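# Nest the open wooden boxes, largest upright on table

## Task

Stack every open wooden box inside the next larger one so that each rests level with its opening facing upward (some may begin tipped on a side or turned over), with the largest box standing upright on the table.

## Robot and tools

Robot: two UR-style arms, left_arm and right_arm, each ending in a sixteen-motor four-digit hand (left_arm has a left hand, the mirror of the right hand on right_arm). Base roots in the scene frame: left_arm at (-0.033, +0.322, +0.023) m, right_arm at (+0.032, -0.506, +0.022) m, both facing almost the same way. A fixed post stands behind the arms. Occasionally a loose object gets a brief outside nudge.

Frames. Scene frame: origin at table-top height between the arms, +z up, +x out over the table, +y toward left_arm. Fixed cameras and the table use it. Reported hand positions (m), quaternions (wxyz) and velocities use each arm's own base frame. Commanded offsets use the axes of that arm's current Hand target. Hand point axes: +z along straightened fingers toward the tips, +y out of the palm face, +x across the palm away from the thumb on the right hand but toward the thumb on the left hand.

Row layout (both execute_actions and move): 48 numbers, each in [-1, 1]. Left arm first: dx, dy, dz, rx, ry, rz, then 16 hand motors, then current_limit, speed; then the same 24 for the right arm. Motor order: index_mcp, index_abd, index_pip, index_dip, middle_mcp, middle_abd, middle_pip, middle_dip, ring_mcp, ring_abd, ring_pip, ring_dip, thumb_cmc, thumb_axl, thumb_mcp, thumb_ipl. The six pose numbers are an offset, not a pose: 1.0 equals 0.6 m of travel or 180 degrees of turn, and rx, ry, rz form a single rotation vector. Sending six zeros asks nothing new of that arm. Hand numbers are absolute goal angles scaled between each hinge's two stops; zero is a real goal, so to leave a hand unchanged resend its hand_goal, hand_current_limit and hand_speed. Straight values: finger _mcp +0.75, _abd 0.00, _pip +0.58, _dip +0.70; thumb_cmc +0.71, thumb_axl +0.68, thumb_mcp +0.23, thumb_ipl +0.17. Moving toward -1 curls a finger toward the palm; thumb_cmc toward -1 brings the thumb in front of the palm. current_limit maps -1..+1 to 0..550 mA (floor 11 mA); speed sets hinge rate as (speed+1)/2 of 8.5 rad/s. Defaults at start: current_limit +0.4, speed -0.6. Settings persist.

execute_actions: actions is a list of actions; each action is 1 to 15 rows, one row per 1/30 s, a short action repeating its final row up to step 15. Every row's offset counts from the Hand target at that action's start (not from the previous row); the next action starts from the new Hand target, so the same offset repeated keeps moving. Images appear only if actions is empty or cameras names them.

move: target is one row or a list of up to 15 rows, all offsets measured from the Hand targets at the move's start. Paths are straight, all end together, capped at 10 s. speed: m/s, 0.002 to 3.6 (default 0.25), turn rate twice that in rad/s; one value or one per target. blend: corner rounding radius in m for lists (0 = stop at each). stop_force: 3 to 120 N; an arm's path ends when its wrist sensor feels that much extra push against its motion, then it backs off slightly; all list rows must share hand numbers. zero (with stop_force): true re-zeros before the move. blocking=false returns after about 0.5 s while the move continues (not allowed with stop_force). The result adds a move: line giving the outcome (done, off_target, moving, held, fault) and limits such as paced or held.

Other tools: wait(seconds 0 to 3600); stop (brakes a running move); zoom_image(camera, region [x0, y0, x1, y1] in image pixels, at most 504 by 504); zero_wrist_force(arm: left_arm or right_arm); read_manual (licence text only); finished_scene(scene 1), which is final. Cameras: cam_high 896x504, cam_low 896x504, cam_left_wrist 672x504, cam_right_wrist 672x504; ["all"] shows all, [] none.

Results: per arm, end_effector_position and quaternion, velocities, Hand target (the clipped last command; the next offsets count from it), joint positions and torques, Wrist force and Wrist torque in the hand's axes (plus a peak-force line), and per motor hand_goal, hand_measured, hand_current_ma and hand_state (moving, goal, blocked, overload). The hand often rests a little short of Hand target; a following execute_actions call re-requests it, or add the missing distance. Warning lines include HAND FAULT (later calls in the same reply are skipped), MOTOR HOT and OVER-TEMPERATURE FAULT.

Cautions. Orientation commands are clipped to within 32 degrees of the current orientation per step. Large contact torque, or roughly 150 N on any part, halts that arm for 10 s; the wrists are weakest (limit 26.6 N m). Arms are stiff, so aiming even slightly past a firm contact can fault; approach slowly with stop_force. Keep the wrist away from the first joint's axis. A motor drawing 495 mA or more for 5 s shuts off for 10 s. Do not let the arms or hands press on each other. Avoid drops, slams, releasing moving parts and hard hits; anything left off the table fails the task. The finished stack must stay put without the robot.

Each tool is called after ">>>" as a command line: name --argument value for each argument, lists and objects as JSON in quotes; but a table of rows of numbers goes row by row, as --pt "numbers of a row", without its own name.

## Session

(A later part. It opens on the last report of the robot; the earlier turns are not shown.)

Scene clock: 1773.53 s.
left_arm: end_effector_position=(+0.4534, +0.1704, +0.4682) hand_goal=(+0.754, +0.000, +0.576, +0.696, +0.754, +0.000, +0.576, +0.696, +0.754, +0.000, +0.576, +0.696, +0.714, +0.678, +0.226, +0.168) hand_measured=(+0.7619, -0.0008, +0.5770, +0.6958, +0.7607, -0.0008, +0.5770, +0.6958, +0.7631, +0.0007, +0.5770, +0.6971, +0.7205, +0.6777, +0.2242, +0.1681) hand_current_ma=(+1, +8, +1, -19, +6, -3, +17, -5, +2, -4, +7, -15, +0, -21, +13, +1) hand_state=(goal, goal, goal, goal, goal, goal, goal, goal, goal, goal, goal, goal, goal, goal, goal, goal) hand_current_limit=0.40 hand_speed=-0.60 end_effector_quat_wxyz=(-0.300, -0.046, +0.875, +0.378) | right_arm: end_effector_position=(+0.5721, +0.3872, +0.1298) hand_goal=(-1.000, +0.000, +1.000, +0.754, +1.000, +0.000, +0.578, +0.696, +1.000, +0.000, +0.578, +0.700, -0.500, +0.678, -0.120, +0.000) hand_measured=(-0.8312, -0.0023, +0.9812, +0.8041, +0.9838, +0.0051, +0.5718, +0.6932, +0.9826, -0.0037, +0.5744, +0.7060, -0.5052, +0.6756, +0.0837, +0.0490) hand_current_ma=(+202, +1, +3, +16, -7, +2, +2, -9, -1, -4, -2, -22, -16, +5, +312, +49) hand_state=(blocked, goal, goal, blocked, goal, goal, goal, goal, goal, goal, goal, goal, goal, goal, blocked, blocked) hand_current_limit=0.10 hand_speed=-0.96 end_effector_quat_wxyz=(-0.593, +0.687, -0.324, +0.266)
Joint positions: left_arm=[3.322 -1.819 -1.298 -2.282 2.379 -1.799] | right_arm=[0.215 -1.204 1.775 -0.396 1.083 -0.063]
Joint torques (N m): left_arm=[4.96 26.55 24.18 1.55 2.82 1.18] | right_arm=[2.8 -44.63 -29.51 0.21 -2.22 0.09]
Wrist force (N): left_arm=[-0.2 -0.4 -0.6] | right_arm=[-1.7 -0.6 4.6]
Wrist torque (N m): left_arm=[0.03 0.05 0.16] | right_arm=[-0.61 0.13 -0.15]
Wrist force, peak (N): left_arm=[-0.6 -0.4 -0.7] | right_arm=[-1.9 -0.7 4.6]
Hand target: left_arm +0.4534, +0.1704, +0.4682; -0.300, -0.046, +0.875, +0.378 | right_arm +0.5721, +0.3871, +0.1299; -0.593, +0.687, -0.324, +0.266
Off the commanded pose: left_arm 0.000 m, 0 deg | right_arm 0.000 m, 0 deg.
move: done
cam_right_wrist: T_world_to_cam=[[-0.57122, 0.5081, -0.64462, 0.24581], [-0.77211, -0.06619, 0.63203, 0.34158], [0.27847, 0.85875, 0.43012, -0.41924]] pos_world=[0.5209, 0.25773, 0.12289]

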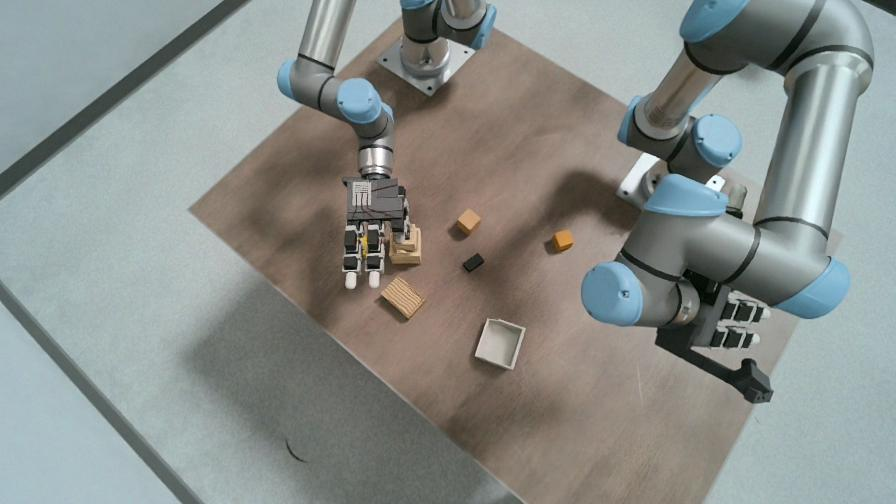

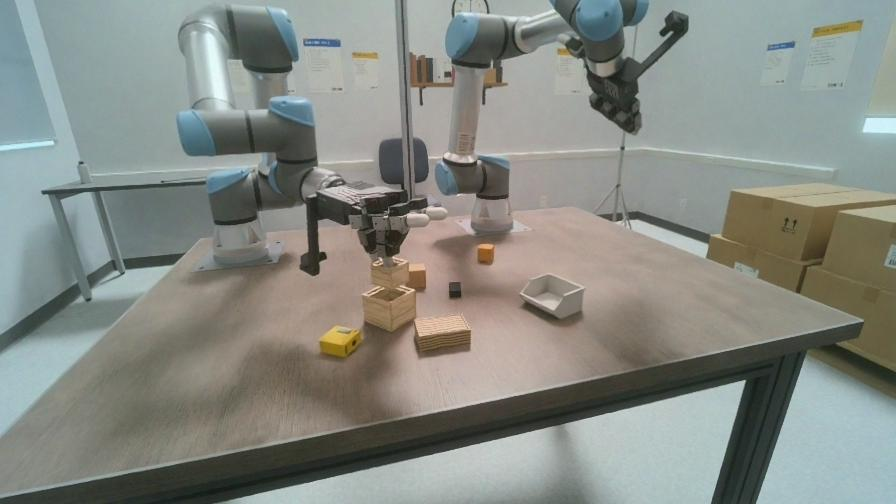

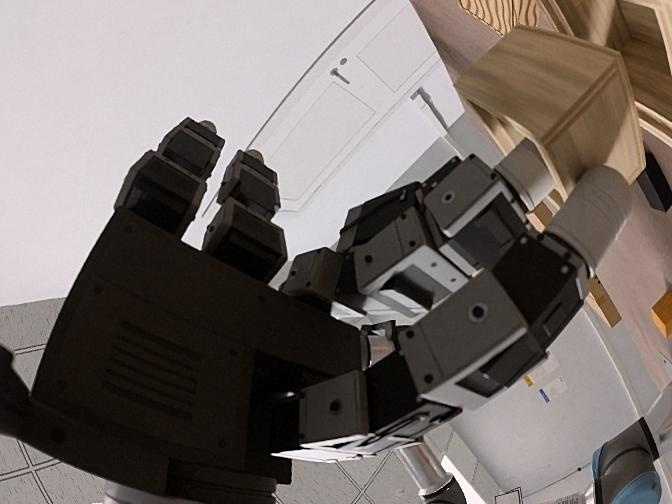

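>>> zoom_image --camera "cam_low" --region '[360, 280, 390, 310]'

>>> zoom_image --camera "cam_low" --region '[388, 280, 418, 310]'

>>> zoom_image --camera "cam_low" --region '[368, 256, 412, 300]'

>>> zoom_image --camera "cam_right_wrist" --region '[572, 0, 672, 100]'

>>> zoom_image --camera "cam_right_wrist" --region '[532, 0, 632, 100]'

Scaled by 16.800 from the camera's image (finer frame: 1280x720).

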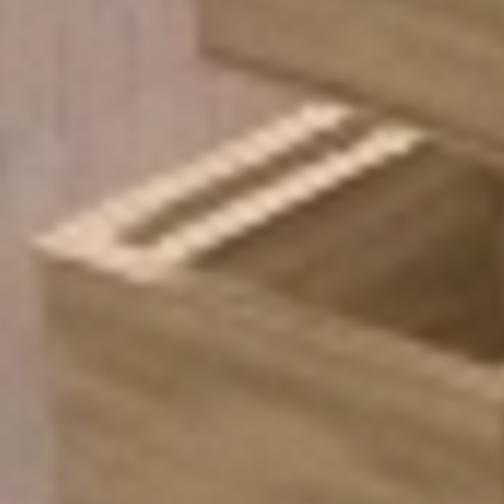

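Scaled by 16.800 from the camera's image (finer frame: 1280x720).

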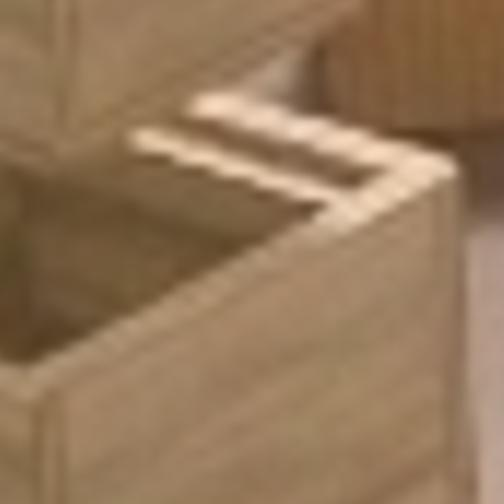

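Scaled by 11.455 from the camera's image (finer frame: 1280x720).

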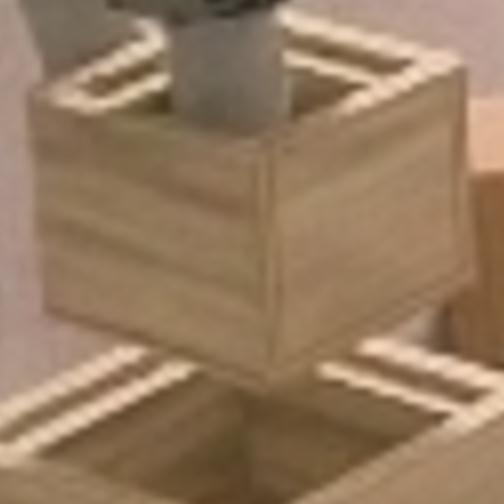

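Scaled by 5.040 from the camera's image (finer frame: 960x720).

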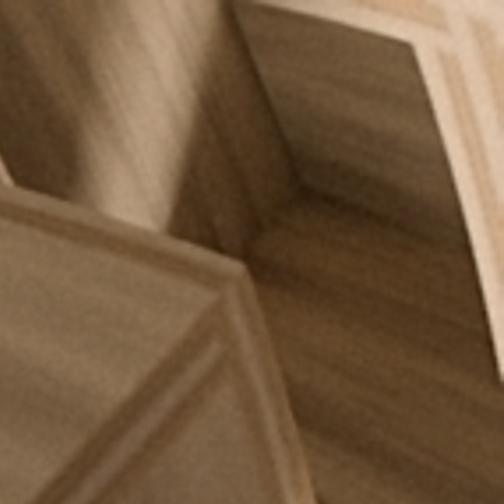

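Scaled by 5.040 from the camera's image (finer frame: 960x720).

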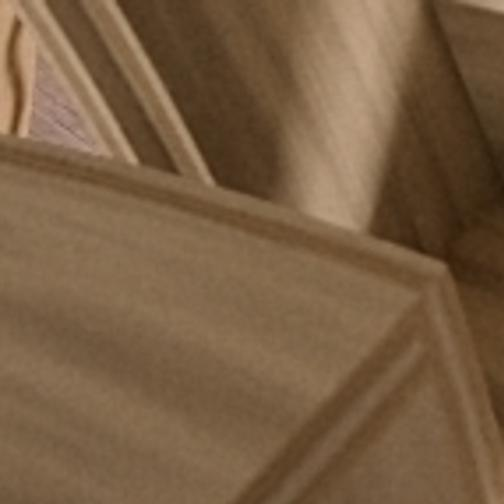

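>>> zoom_image --camera "cam_high" --region '[388, 236, 420, 268]'

>>> zoom_image --camera "cam_high" --region '[400, 220, 424, 244]'

Scaled by 15.750 from the camera's image (finer frame: 1280x720).

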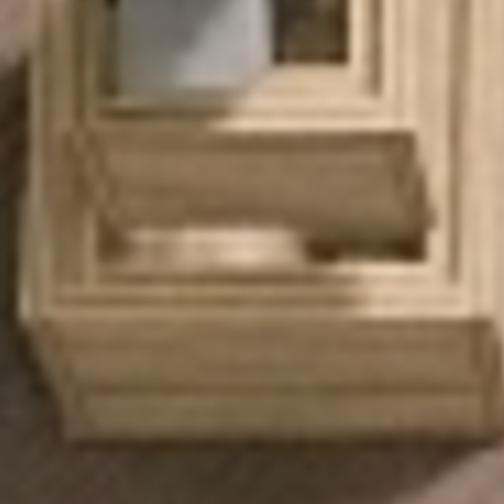

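Scaled by 21.000 from the camera's image (finer frame: 1280x720).

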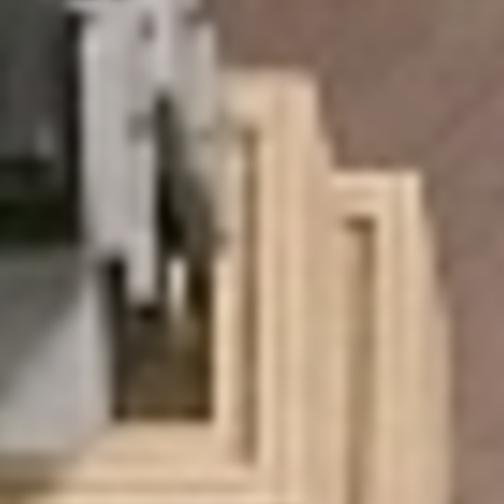

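>>> move --target '[0,0,0,0,0,0,0.754,0,0.576,0.696,0.754,0,0.576,0.696,0.754,0,0.576,0.696,0.714,0.678,0.226,0.168,0.4,-0.6,0.005454,0.021983,0.001045,0.00031,-0.00129,0.00822,-1.0,0,1.0,0.754,1,0,0.577,0.696,1,0,0.577,0.7,-0.5,0.678,-0.12,0.0,0.1,-0.96]' --speed 0.03 --cameras '["cam_high","cam_low","cam_right_wrist"]'

>>> zoom_image --camera "cam_right_wrist" --region '[572, 0, 672, 100]'

>>> zoom_image --camera "cam_right_wrist" --region '[602, 120, 672, 190]'

>>> zoom_image --camera "cam_right_wrist" --region '[490, 0, 560, 70]'

>>> zoom_image --camera "cam_low" --region '[360, 265, 420, 325]'

Scene clock: 1823.10 s.
left_arm: end_effector_position=(+0.4534, +0.1704, +0.4682) hand_goal=(+0.754, +0.000, +0.576, +0.696, +0.754, +0.000, +0.576, +0.696, +0.754, +0.000, +0.576, +0.696, +0.714, +0.678, +0.226, +0.168) hand_measured=(+0.7607, +0.0007, +0.5770, +0.6958, +0.7619, -0.0008, +0.5770, +0.6958, +0.7619, -0.0008, +0.5770, +0.6958, +0.7205, +0.6777, +0.2252, +0.1681) hand_current_ma=(-10, -5, +8, -6, +4, +4, -3, -2, +6, -4, +9, -14, +15, -10, +3, -4) hand_state=(goal, goal, goal, goal, goal, goal, goal, goal, goal, goal, goal, goal, goal, goal, goal, goal) hand_current_limit=0.40 hand_speed=-0.60 end_effector_quat_wxyz=(-0.300, -0.046, +0.875, +0.378) | right_arm: end_effector_position=(+0.5730, +0.3840, +0.1169) hand_goal=(-1.000, +0.000, +1.000, +0.754, +1.000, +0.000, +0.578, +0.696, +1.000, +0.000, +0.578, +0.700, -0.500, +0.678, -0.120, +0.000) hand_measured=(-0.8312, -0.0023, +0.9812, +0.8041, +0.9838, +0.0036, +0.5718, +0.6932, +0.9838, -0.0037, +0.5744, +0.7060, -0.5065, +0.6756, +0.0837, +0.0500) hand_current_ma=(+201, -2, +9, +15, -4, -17, +7, -12, +8, -8, -2, +1, -6, +15, +305, +43) hand_state=(blocked, goal, goal, blocked, goal, goal, goal, goal, goal, goal, goal, goal, goal, goal, blocked, blocked) hand_current_limit=0.10 hand_speed=-0.96 end_effector_quat_wxyz=(-0.598, +0.683, -0.331, +0.257)
Joint positions: left_arm=[3.322 -1.819 -1.298 -2.282 2.379 -1.799] | right_arm=[0.202 -1.186 1.791 -0.429 1.066 -0.04]
Joint torques (N m): left_arm=[4.45 25.25 23.78 1.59 2.81 1.16] | right_arm=[-9.49 -23.02 -11.15 -2.86 -2.61 1.89]
Wrist force (N): left_arm=[-0.3 -0.4 -0.7] | right_arm=[-1.5 -0.5 4.2]
Wrist torque (N m): left_arm=[0.03 0.05 0.15] | right_arm=[-0.58 0.10 -0.13]
Wrist force, peak (N): left_arm=[-0.4 -0.5 -0.9] | right_arm=[-1.8 -1.2 4.6]
Hand target: left_arm +0.4534, +0.1704, +0.4682; -0.300, -0.046, +0.875, +0.378 | right_arm +0.5730, +0.3839, +0.1167; -0.598, +0.683, -0.332, +0.257
Off the commanded pose: left_arm 0.000 m, 0 deg | right_arm 0.000 m, 0 deg.
move: done
cam_right_wrist: T_world_to_cam=[[-0.58137, 0.5209, -0.62504, 0.23832], [-0.76192, -0.07904, 0.64282, 0.348], [0.28545, 0.84995, 0.44284, -0.41339]] pos_world=[0.5217, 0.25472, 0.10832]

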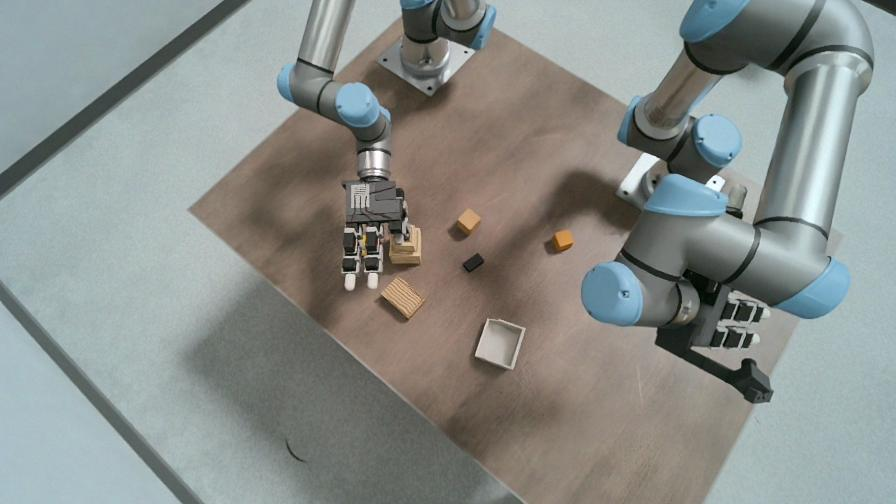

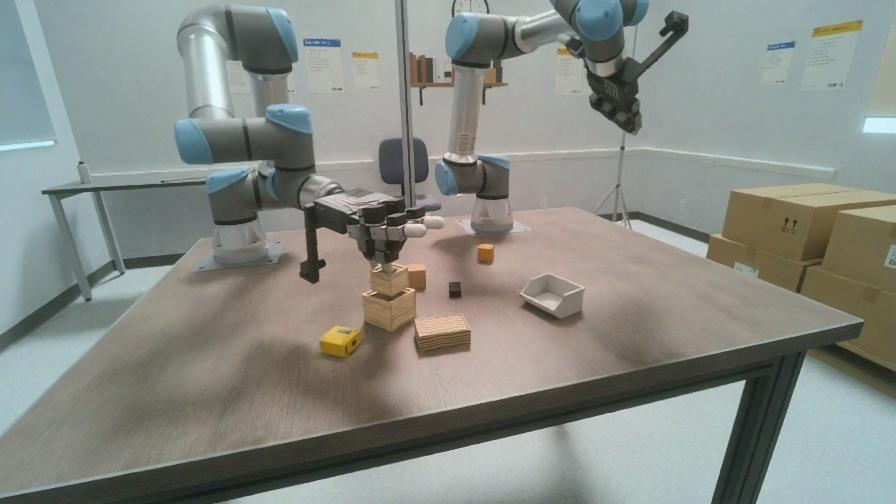

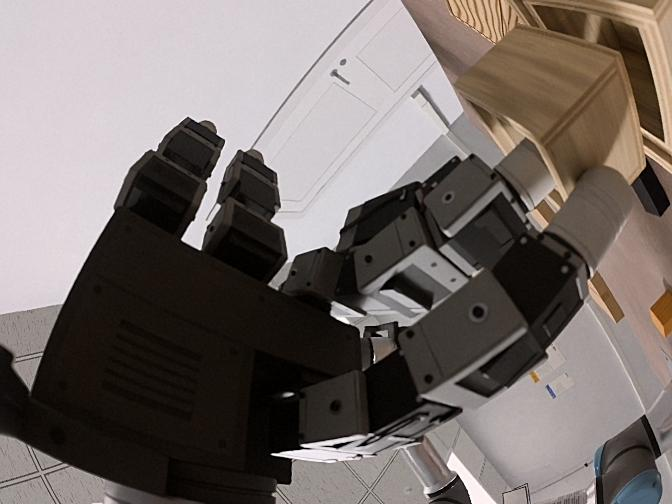

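Scaled by 5.040 from the camera's image (finer frame: 960x720).

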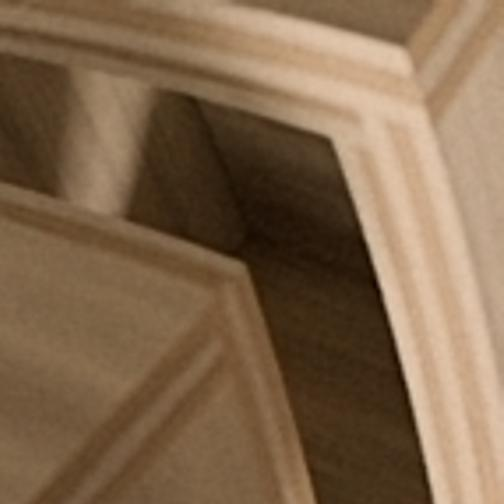

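Scaled by 7.200 from the camera's image (finer frame: 960x720).

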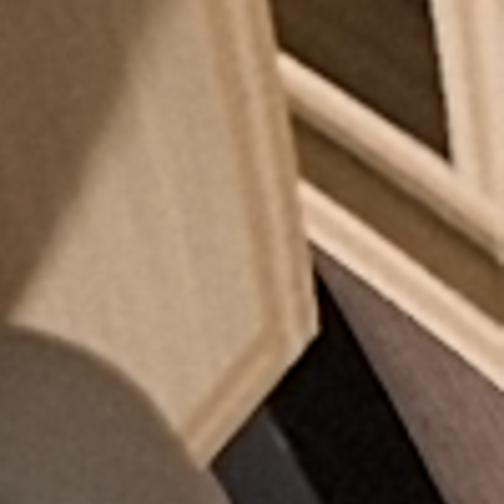

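Scaled by 7.200 from the camera's image (finer frame: 960x720).

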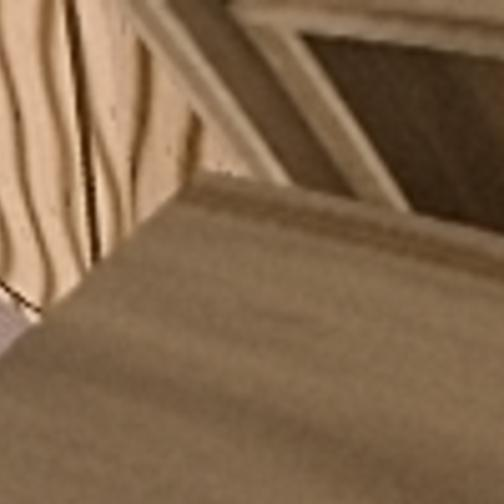

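Scaled by 8.400 from the camera's image (finer frame: 1280x720).

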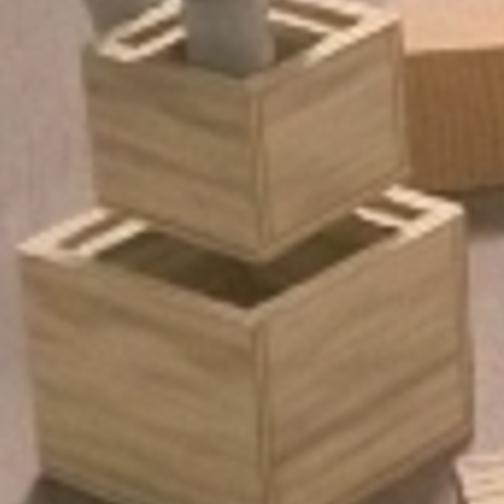

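>>> move --target '[0,0,0,0,0,0,0.754,0,0.576,0.696,0.754,0,0.576,0.696,0.754,0,0.576,0.696,0.714,0.678,0.226,0.168,0.4,-0.6,0.002894,0.005842,-0.006638,0.020843,-0.000197,0.005929,-1.0,0,1.0,0.754,1,0,0.577,0.696,1,0,0.577,0.7,-0.5,0.678,-0.12,0.0,0.1,-0.96]' --speed 0.03 --cameras '["cam_high","cam_low","cam_right_wrist"]'

>>> zoom_image --camera "cam_right_wrist" --region '[602, 0, 672, 70]'

>>> zoom_image --camera "cam_right_wrist" --region '[602, 120, 672, 190]'

>>> zoom_image --camera "cam_right_wrist" --region '[490, 0, 560, 70]'

>>> zoom_image --camera "cam_low" --region '[360, 265, 420, 325]'

Scene clock: 1861.17 s.
left_arm: end_effector_position=(+0.4534, +0.1704, +0.4682) hand_goal=(+0.754, +0.000, +0.576, +0.696, +0.754, +0.000, +0.576, +0.696, +0.754, +0.000, +0.576, +0.696, +0.714, +0.678, +0.226, +0.168) hand_measured=(+0.7619, -0.0008, +0.5770, +0.6958, +0.7607, +0.0007, +0.5770, +0.6958, +0.7619, -0.0008, +0.5770, +0.6958, +0.7205, +0.6777, +0.2252, +0.1672) hand_current_ma=(-7, +0, +6, -17, +15, +8, +11, -2, -3, -4, +11, -11, +12, -1, -6, -7) hand_state=(goal, goal, goal, goal, goal, goal, goal, goal, goal, goal, goal, goal, goal, goal, goal, goal) hand_current_limit=0.40 hand_speed=-0.60 end_effector_quat_wxyz=(-0.300, -0.046, +0.875, +0.378) | right_arm: end_effector_position=(+0.5707, +0.3798, +0.1138) hand_goal=(-1.000, +0.000, +1.000, +0.754, +1.000, +0.000, +0.578, +0.696, +1.000, +0.000, +0.578, +0.700, -0.500, +0.678, -0.120, +0.000) hand_measured=(-0.8324, -0.0037, +0.9812, +0.8041, +0.9826, +0.0051, +0.5705, +0.6932, +0.9838, -0.0037, +0.5744, +0.7073, -0.5052, +0.6756, +0.0837, +0.0490) hand_current_ma=(+197, +3, +4, +22, +10, -3, -7, -4, +3, -5, -5, +2, -4, +10, +302, +56) hand_state=(blocked, goal, goal, blocked, goal, goal, goal, goal, goal, goal, goal, goal, goal, goal, blocked, blocked) hand_current_limit=0.10 hand_speed=-0.96 end_effector_quat_wxyz=(+0.622, -0.660, +0.329, -0.262)
Joint positions: left_arm=[3.322 -1.819 -1.298 -2.282 2.379 -1.799] | right_arm=[0.184 -1.198 1.862 -0.562 1.047 0.013]
Joint torques (N m): left_arm=[4.01 26.12 23.07 1.56 2.78 1.17] | right_arm=[-9.35 -44.9 -9.71 -2.93 -2.32 1.99]
Wrist force (N): left_arm=[-0.3 -0.4 -0.6] | right_arm=[-1.7 -0.5 4.5]
Wrist torque (N m): left_arm=[0.02 0.06 0.15] | right_arm=[-0.60 0.12 -0.16]
Wrist force, peak (N): left_arm=[-0.2 -0.7 -0.9] | right_arm=[-1.4 -0.5 4.7]
Hand target: left_arm +0.4534, +0.1704, +0.4682; -0.300, -0.046, +0.875, +0.378 | right_arm +0.5707, +0.3798, +0.1138; +0.622, -0.660, +0.329, -0.262
Off the commanded pose: left_arm 0.000 m, 0 deg | right_arm 0.000 m, 0 deg.
move: done
cam_right_wrist: T_world_to_cam=[[-0.55537, 0.55898, -0.61571, 0.2068], [-0.78579, -0.11039, 0.60856, 0.37732], [0.27221, 0.8218, 0.50055, -0.39614]] pos_world=[0.51918, 0.2516, 0.096]

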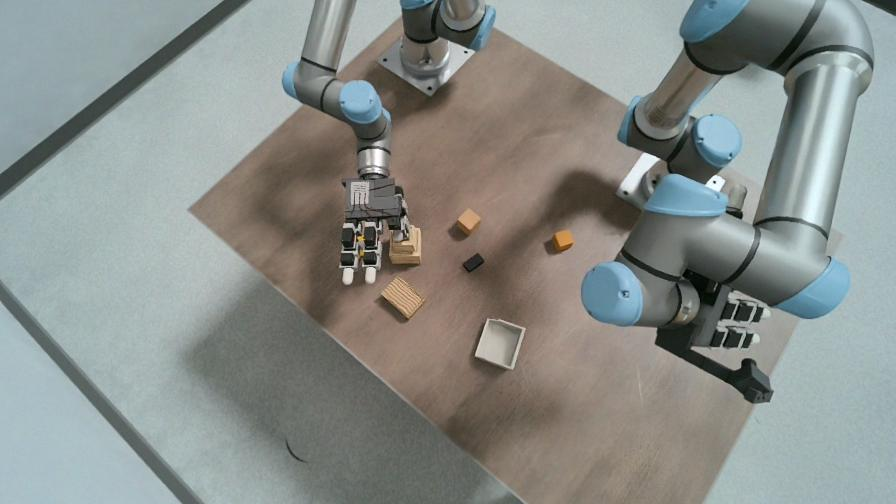

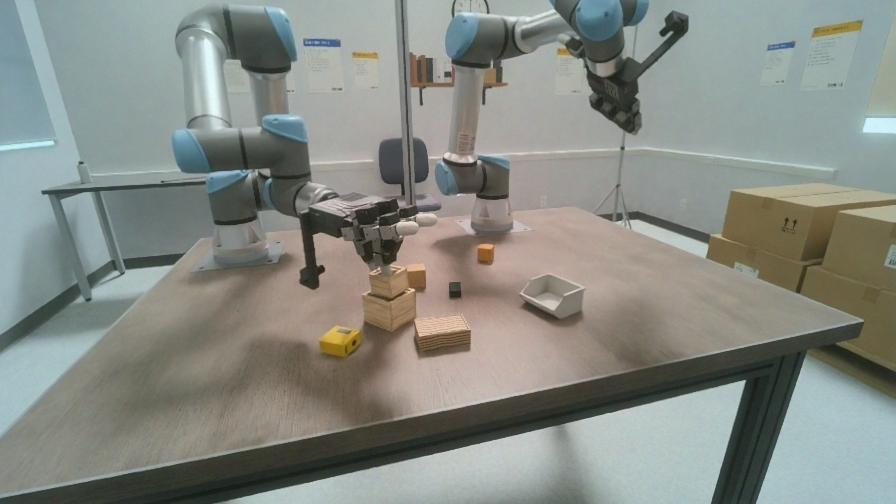

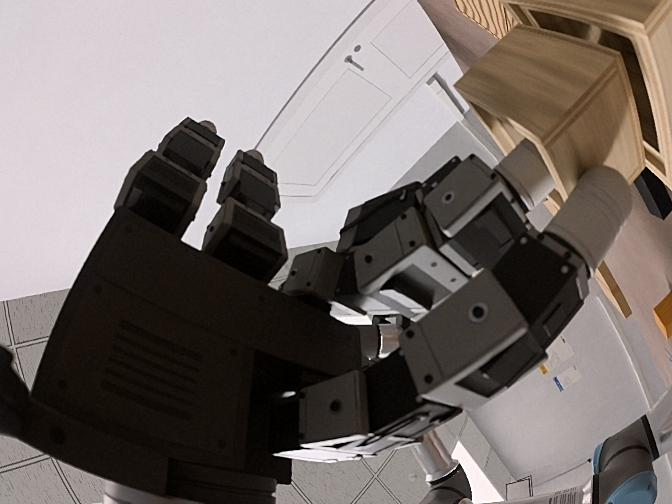

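Scaled by 7.200 from the camera's image (finer frame: 960x720).

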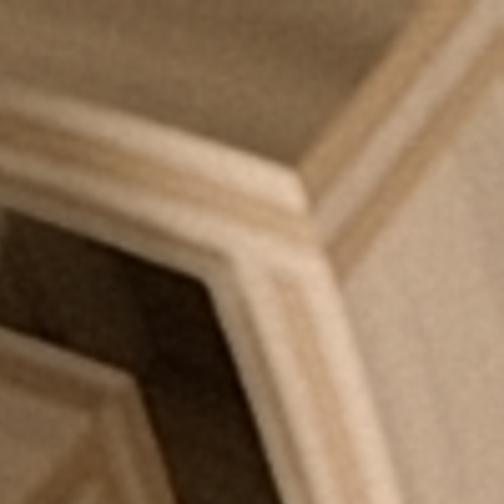

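Scaled by 7.200 from the camera's image (finer frame: 960x720).

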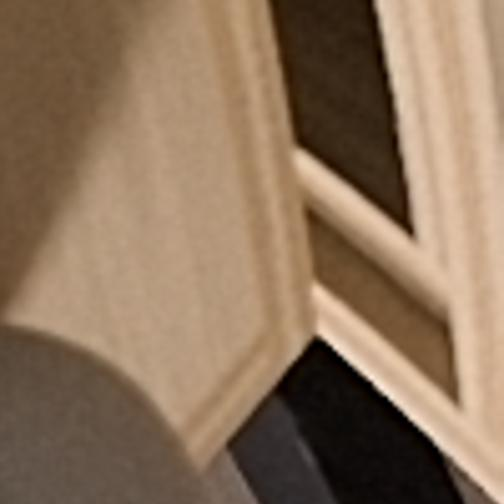

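Scaled by 7.200 from the camera's image (finer frame: 960x720).

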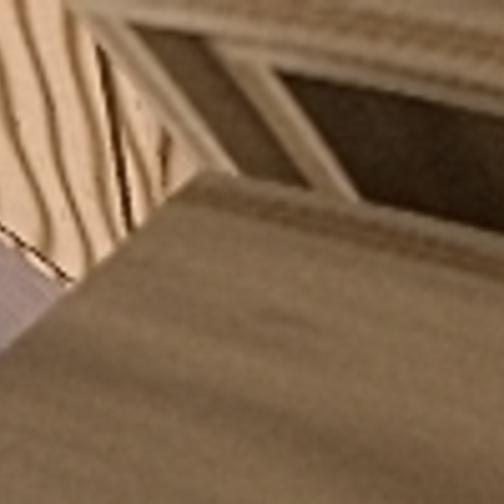

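Scaled by 8.400 from the camera's image (finer frame: 1280x720).

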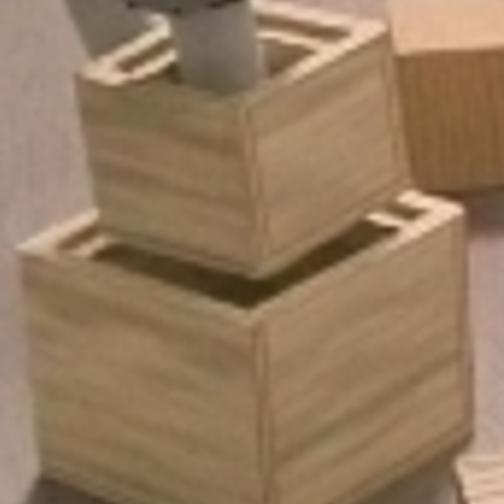

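>>> move --target '[0,0,0,0,0,0,0.754,0,0.576,0.696,0.754,0,0.576,0.696,0.754,0,0.576,0.696,0.714,0.678,0.226,0.168,0.4,-0.6,0.001302,0.012553,0.00109,0,0,0,-1.0,0,1.0,0.754,1,0,0.577,0.696,1,0,0.577,0.7,-0.5,0.678,-0.12,0.0,0.1,-0.96]' --speed 0.01 --stop_force 3 --cameras '["cam_high","cam_low","cam_right_wrist"]'

>>> zoom_image --camera "cam_right_wrist" --region '[602, 0, 672, 70]'

>>> zoom_image --camera "cam_right_wrist" --region '[602, 120, 672, 190]'

>>> zoom_image --camera "cam_right_wrist" --region '[490, 0, 560, 70]'

>>> zoom_image --camera "cam_low" --region '[360, 265, 420, 325]'

Scene clock: 1879.77 s.
left_arm: end_effector_position=(+0.4534, +0.1704, +0.4682) hand_goal=(+0.754, +0.000, +0.576, +0.696, +0.754, +0.000, +0.576, +0.696, +0.754, +0.000, +0.576, +0.696, +0.714, +0.678, +0.226, +0.168) hand_measured=(+0.7619, +0.0007, +0.5770, +0.6958, +0.7619, -0.0008, +0.5770, +0.6958, +0.7619, +0.0007, +0.5770, +0.6958, +0.7205, +0.6777, +0.2242, +0.1672) hand_current_ma=(-2, +3, +6, -3, +5, +8, +9, -13, +0, -1, +7, +0, +3, -10, +3, +3) hand_state=(goal, goal, goal, goal, goal, goal, goal, goal, goal, goal, goal, goal, goal, goal, goal, goal) hand_current_limit=0.40 hand_speed=-0.60 end_effector_quat_wxyz=(-0.300, -0.046, +0.875, +0.378) | right_arm: end_effector_position=(+0.5708, +0.3796, +0.1062) hand_goal=(-1.000, +0.000, +1.000, +0.754, +1.000, +0.000, +0.578, +0.696, +1.000, +0.000, +0.578, +0.700, -0.500, +0.678, -0.120, +0.000) hand_measured=(-0.8312, -0.0023, +0.9812, +0.8041, +0.9826, +0.0051, +0.5718, +0.6932, +0.9826, -0.0037, +0.5744, +0.7073, -0.5052, +0.6756, +0.0827, +0.0500) hand_current_ma=(+203, +4, +9, +14, -1, +2, -11, -10, +4, -6, -8, -2, -15, +4, +306, +53) hand_state=(blocked, goal, goal, blocked, goal, goal, goal, goal, goal, goal, goal, goal, goal, goal, blocked, blocked) hand_current_limit=0.10 hand_speed=-0.96 end_effector_quat_wxyz=(+0.622, -0.660, +0.329, -0.262)
Joint positions: left_arm=[3.322 -1.819 -1.298 -2.282 2.379 -1.799] | right_arm=[0.184 -1.186 1.87 -0.581 1.046 0.013]
Joint torques (N m): left_arm=[4.79 25.98 23.1 1.62 2.7 1.07] | right_arm=[-8.42 -20.35 -8.91 -3.07 -2.39 -1.8]
Wrist force (N): left_arm=[-0.1 -0.4 -0.5] | right_arm=[-1.8 -0.9 4.3]
Wrist torque (N m): left_arm=[0.02 0.03 0.17] | right_arm=[-0.63 0.13 -0.17]
Wrist force, peak (N): left_arm=[-0.2 -0.6 -0.9] | right_arm=[-1.9 -1.0 4.6]
Hand target: left_arm +0.4534, +0.1704, +0.4682; -0.300, -0.046, +0.875, +0.378 | right_arm +0.5708, +0.3796, +0.1062; +0.622, -0.660, +0.329, -0.262
Off the commanded pose: left_arm 0.000 m, 0 deg | right_arm 0.000 m, 0 deg.
move: done
cam_right_wrist: T_world_to_cam=[[-0.55527, 0.55913, -0.61566, 0.20225], [-0.78588, -0.11054, 0.60841, 0.38209], [0.27213, 0.82168, 0.50079, -0.39207]] pos_world=[0.51928, 0.2513, 0.0884]

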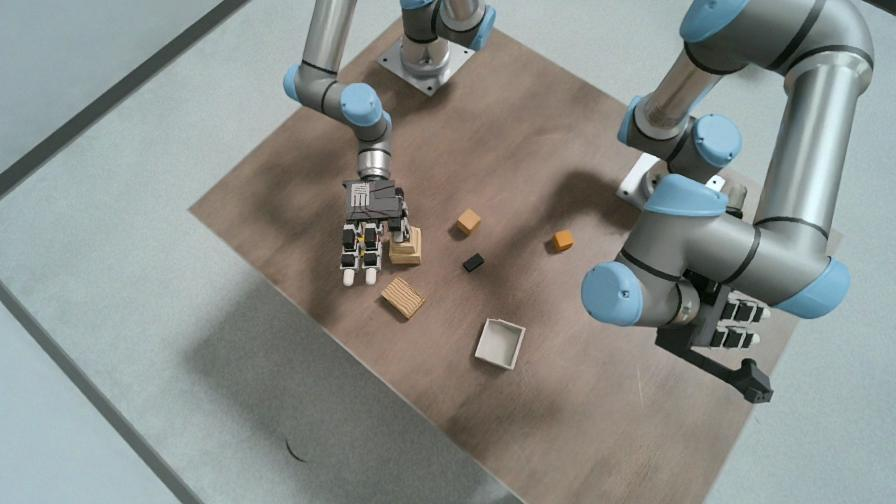

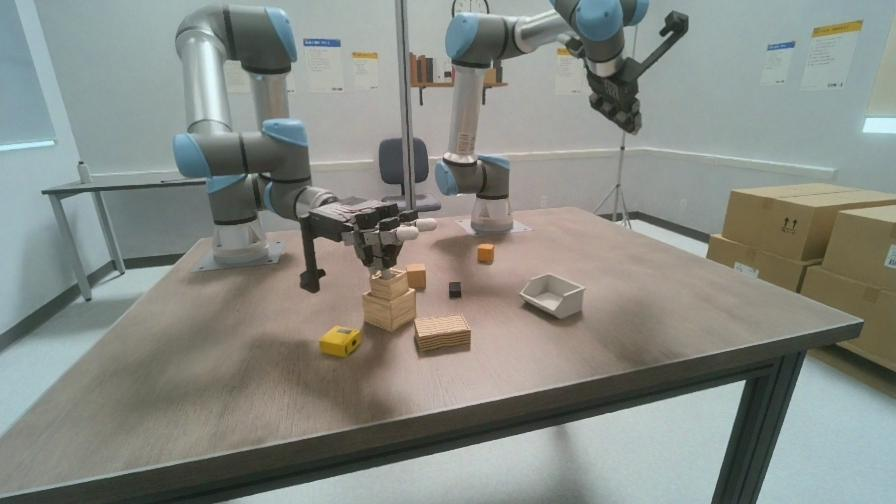

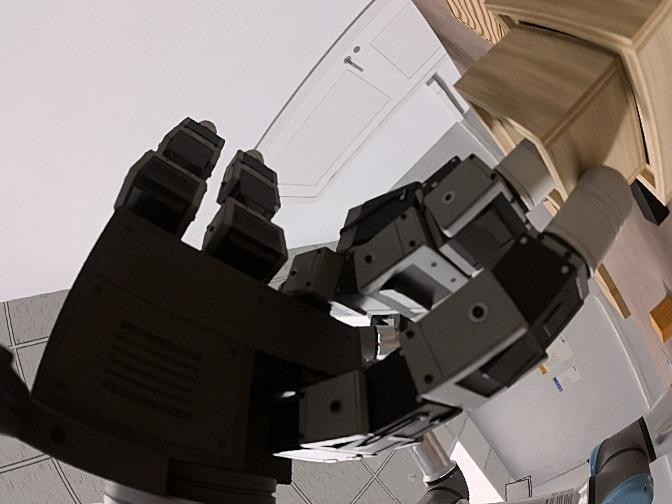

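Scaled by 7.200 from the camera's image (finer frame: 960x720).

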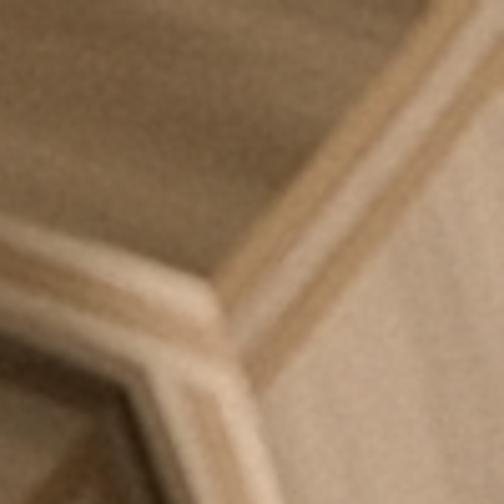

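Scaled by 7.200 from the camera's image (finer frame: 960x720).

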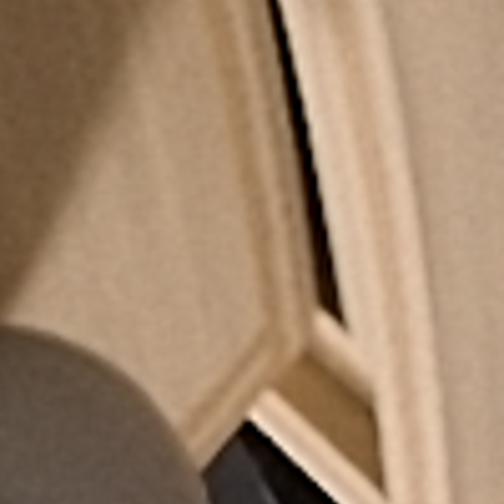

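Scaled by 7.200 from the camera's image (finer frame: 960x720).

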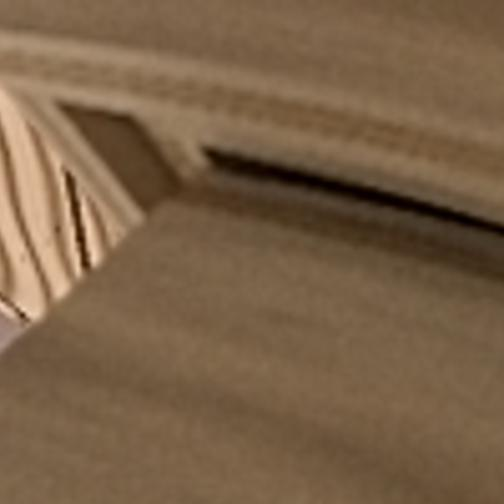

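Scaled by 8.400 from the camera's image (finer frame: 1280x720).

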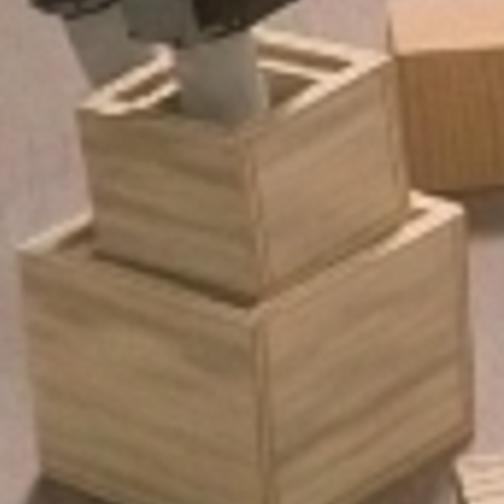

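>>> move --pt "0 0 0 0 0 0 0.754 0 0.576 0.696 0.754 0 0.576 0.696 0.754 0 0.576 0.696 0.714 0.678 0.226 0.168 0.4 -0.6 0.001921 0.00006 -0.002072 0 0 0 -1.0 0 1.0 0.754 1 0 0.577 0.696 1 0 0.577 0.7 -0.5 0.678 -0.12 0.0 0.1 -0.96" --pt "0 0 0 0 0 0 0.754 0 0.576 0.696 0.754 0 0.576 0.696 0.754 0 0.576 0.696 0.714 0.678 0.226 0.168 0.4 -0.6 0.002006 0.001385 -0.001955 0 0 0 -1.0 0 1.0 0.754 1 0 0.577 0.696 1 0 0.577 0.7 -0.5 0.678 -0.12 0.0 0.1 -0.96" --speed 0.008 --stop_force 3 --cameras '["cam_low","cam_right_wrist"]'

>>> zoom_image --camera "cam_right_wrist" --region '[602, 0, 672, 70]'

>>> zoom_image --camera "cam_right_wrist" --region '[602, 120, 672, 190]'

>>> zoom_image --camera "cam_right_wrist" --region '[490, 0, 560, 70]'

>>> zoom_image --camera "cam_low" --region '[360, 265, 420, 325]'

Scene clock: 1888.93 s.
left_arm: end_effector_position=(+0.4534, +0.1704, +0.4682) hand_goal=(+0.754, +0.000, +0.576, +0.696, +0.754, +0.000, +0.576, +0.696, +0.754, +0.000, +0.576, +0.696, +0.714, +0.678, +0.226, +0.168) hand_measured=(+0.7607, -0.0008, +0.5770, +0.6958, +0.7607, -0.0008, +0.5770, +0.6958, +0.7619, +0.0007, +0.5770, +0.6958, +0.7205, +0.6767, +0.2252, +0.1672) hand_current_ma=(-7, +3, +13, -12, +7, +11, -5, -9, +7, -5, +10, -3, +3, +8, +6, +2) hand_state=(goal, goal, goal, goal, goal, goal, goal, goal, goal, goal, goal, goal, goal, goal, goal, goal) hand_current_limit=0.40 hand_speed=-0.60 end_effector_quat_wxyz=(-0.300, -0.046, +0.875, +0.378) | right_arm: end_effector_position=(+0.5706, +0.3779, +0.1055) hand_goal=(-1.000, +0.000, +1.000, +0.754, +1.000, +0.000, +0.578, +0.696, +1.000, +0.000, +0.578, +0.700, -0.500, +0.678, -0.120, +0.000) hand_measured=(-0.8336, -0.0023, +0.9812, +0.8041, +0.9826, +0.0051, +0.5718, +0.6932, +0.9826, -0.0023, +0.5757, +0.7060, -0.5065, +0.6756, +0.0837, +0.0509) hand_current_ma=(+198, +1, +0, +24, +0, -2, -5, -1, -4, -4, -7, -5, -3, +6, +315, +39) hand_state=(blocked, goal, goal, blocked, goal, goal, goal, goal, goal, goal, goal, goal, goal, goal, blocked, blocked) hand_current_limit=0.10 hand_speed=-0.96 end_effector_quat_wxyz=(+0.622, -0.660, +0.329, -0.262)
Joint positions: left_arm=[3.322 -1.819 -1.298 -2.282 2.379 -1.799] | right_arm=[0.18 -1.187 1.873 -0.584 1.043 0.013]
Joint torques (N m): left_arm=[4.71 25.92 22.86 1.68 2.89 1.09] | right_arm=[-6.77 -27.57 -11.09 -1.24 -2.13 -2.09]
Wrist force (N): left_arm=[-0.2 -0.6 -0.7] | right_arm=[-1.2 -4.5 2.9]
Wrist torque (N m): left_arm=[0.00 0.05 0.16] | right_arm=[-0.92 0.08 -0.13]
Wrist force, peak (N): left_arm=[-0.4 -0.6 -0.8] | right_arm=[-1.2 -4.5 2.9]
Hand target: left_arm +0.4534, +0.1704, +0.4682; -0.300, -0.046, +0.875, +0.378 | right_arm +0.5706, +0.3779, +0.1056; +0.622, -0.660, +0.329, -0.262
Off the commanded pose: left_arm 0.000 m, 0 deg | right_arm 0.000 m, 0 deg.
move: contact (right_arm); path passed 1 of 2 targets
cam_right_wrist: T_world_to_cam=[[-0.55523, 0.55914, -0.6157, 0.20258], [-0.78592, -0.11051, 0.60837, 0.38233], [0.27213, 0.82168, 0.50079, -0.39032]] pos_world=[0.51918, 0.2497, 0.0876]

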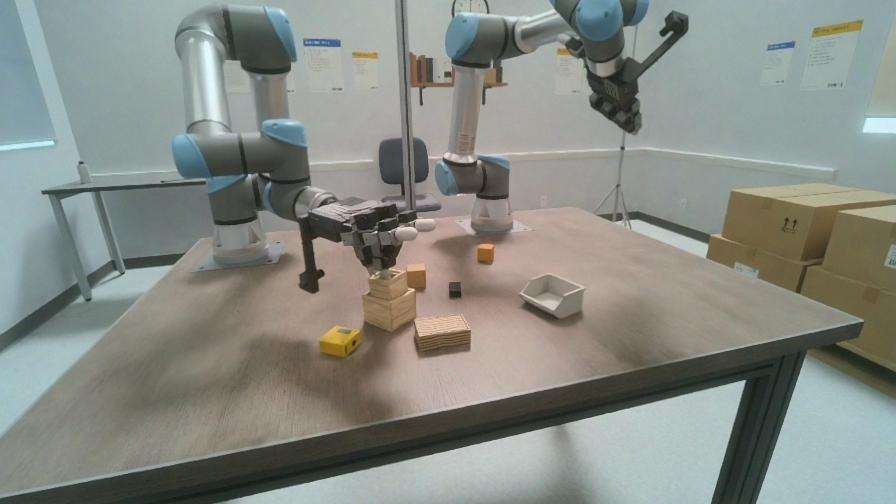

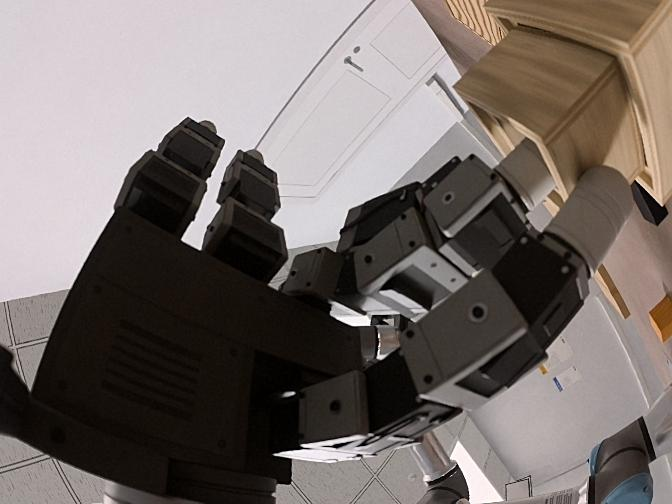

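Scaled by 7.200 from the camera's image (finer frame: 960x720).

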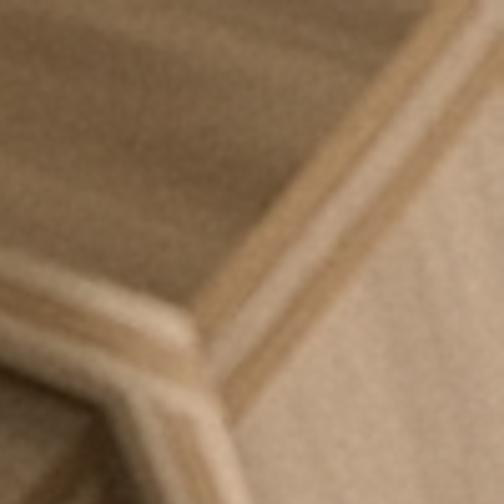

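Scaled by 7.200 from the camera's image (finer frame: 960x720).

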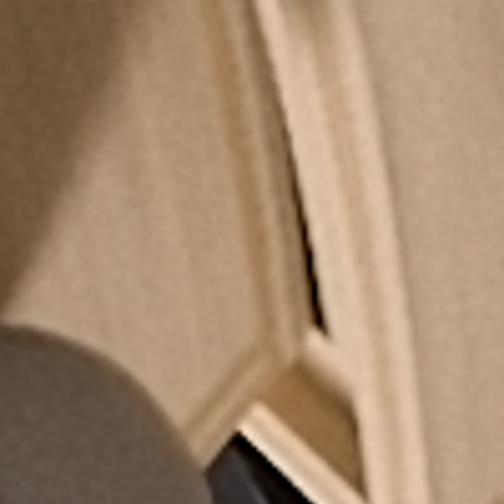

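Scaled by 7.200 from the camera's image (finer frame: 960x720).

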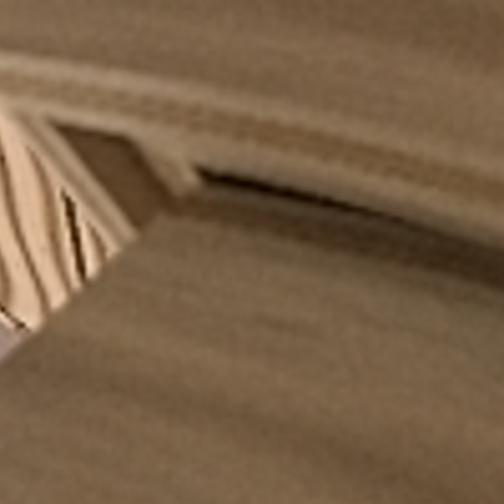

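Scaled by 8.400 from the camera's image (finer frame: 1280x720).

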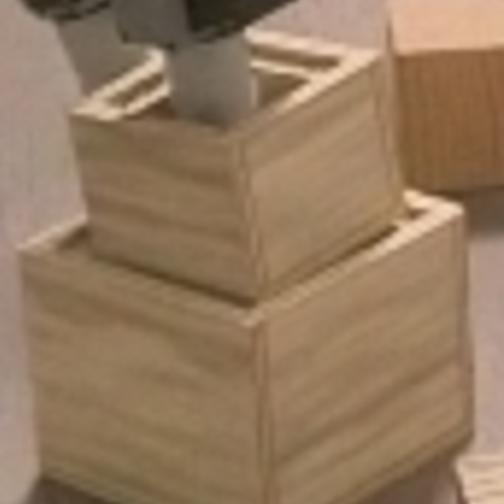

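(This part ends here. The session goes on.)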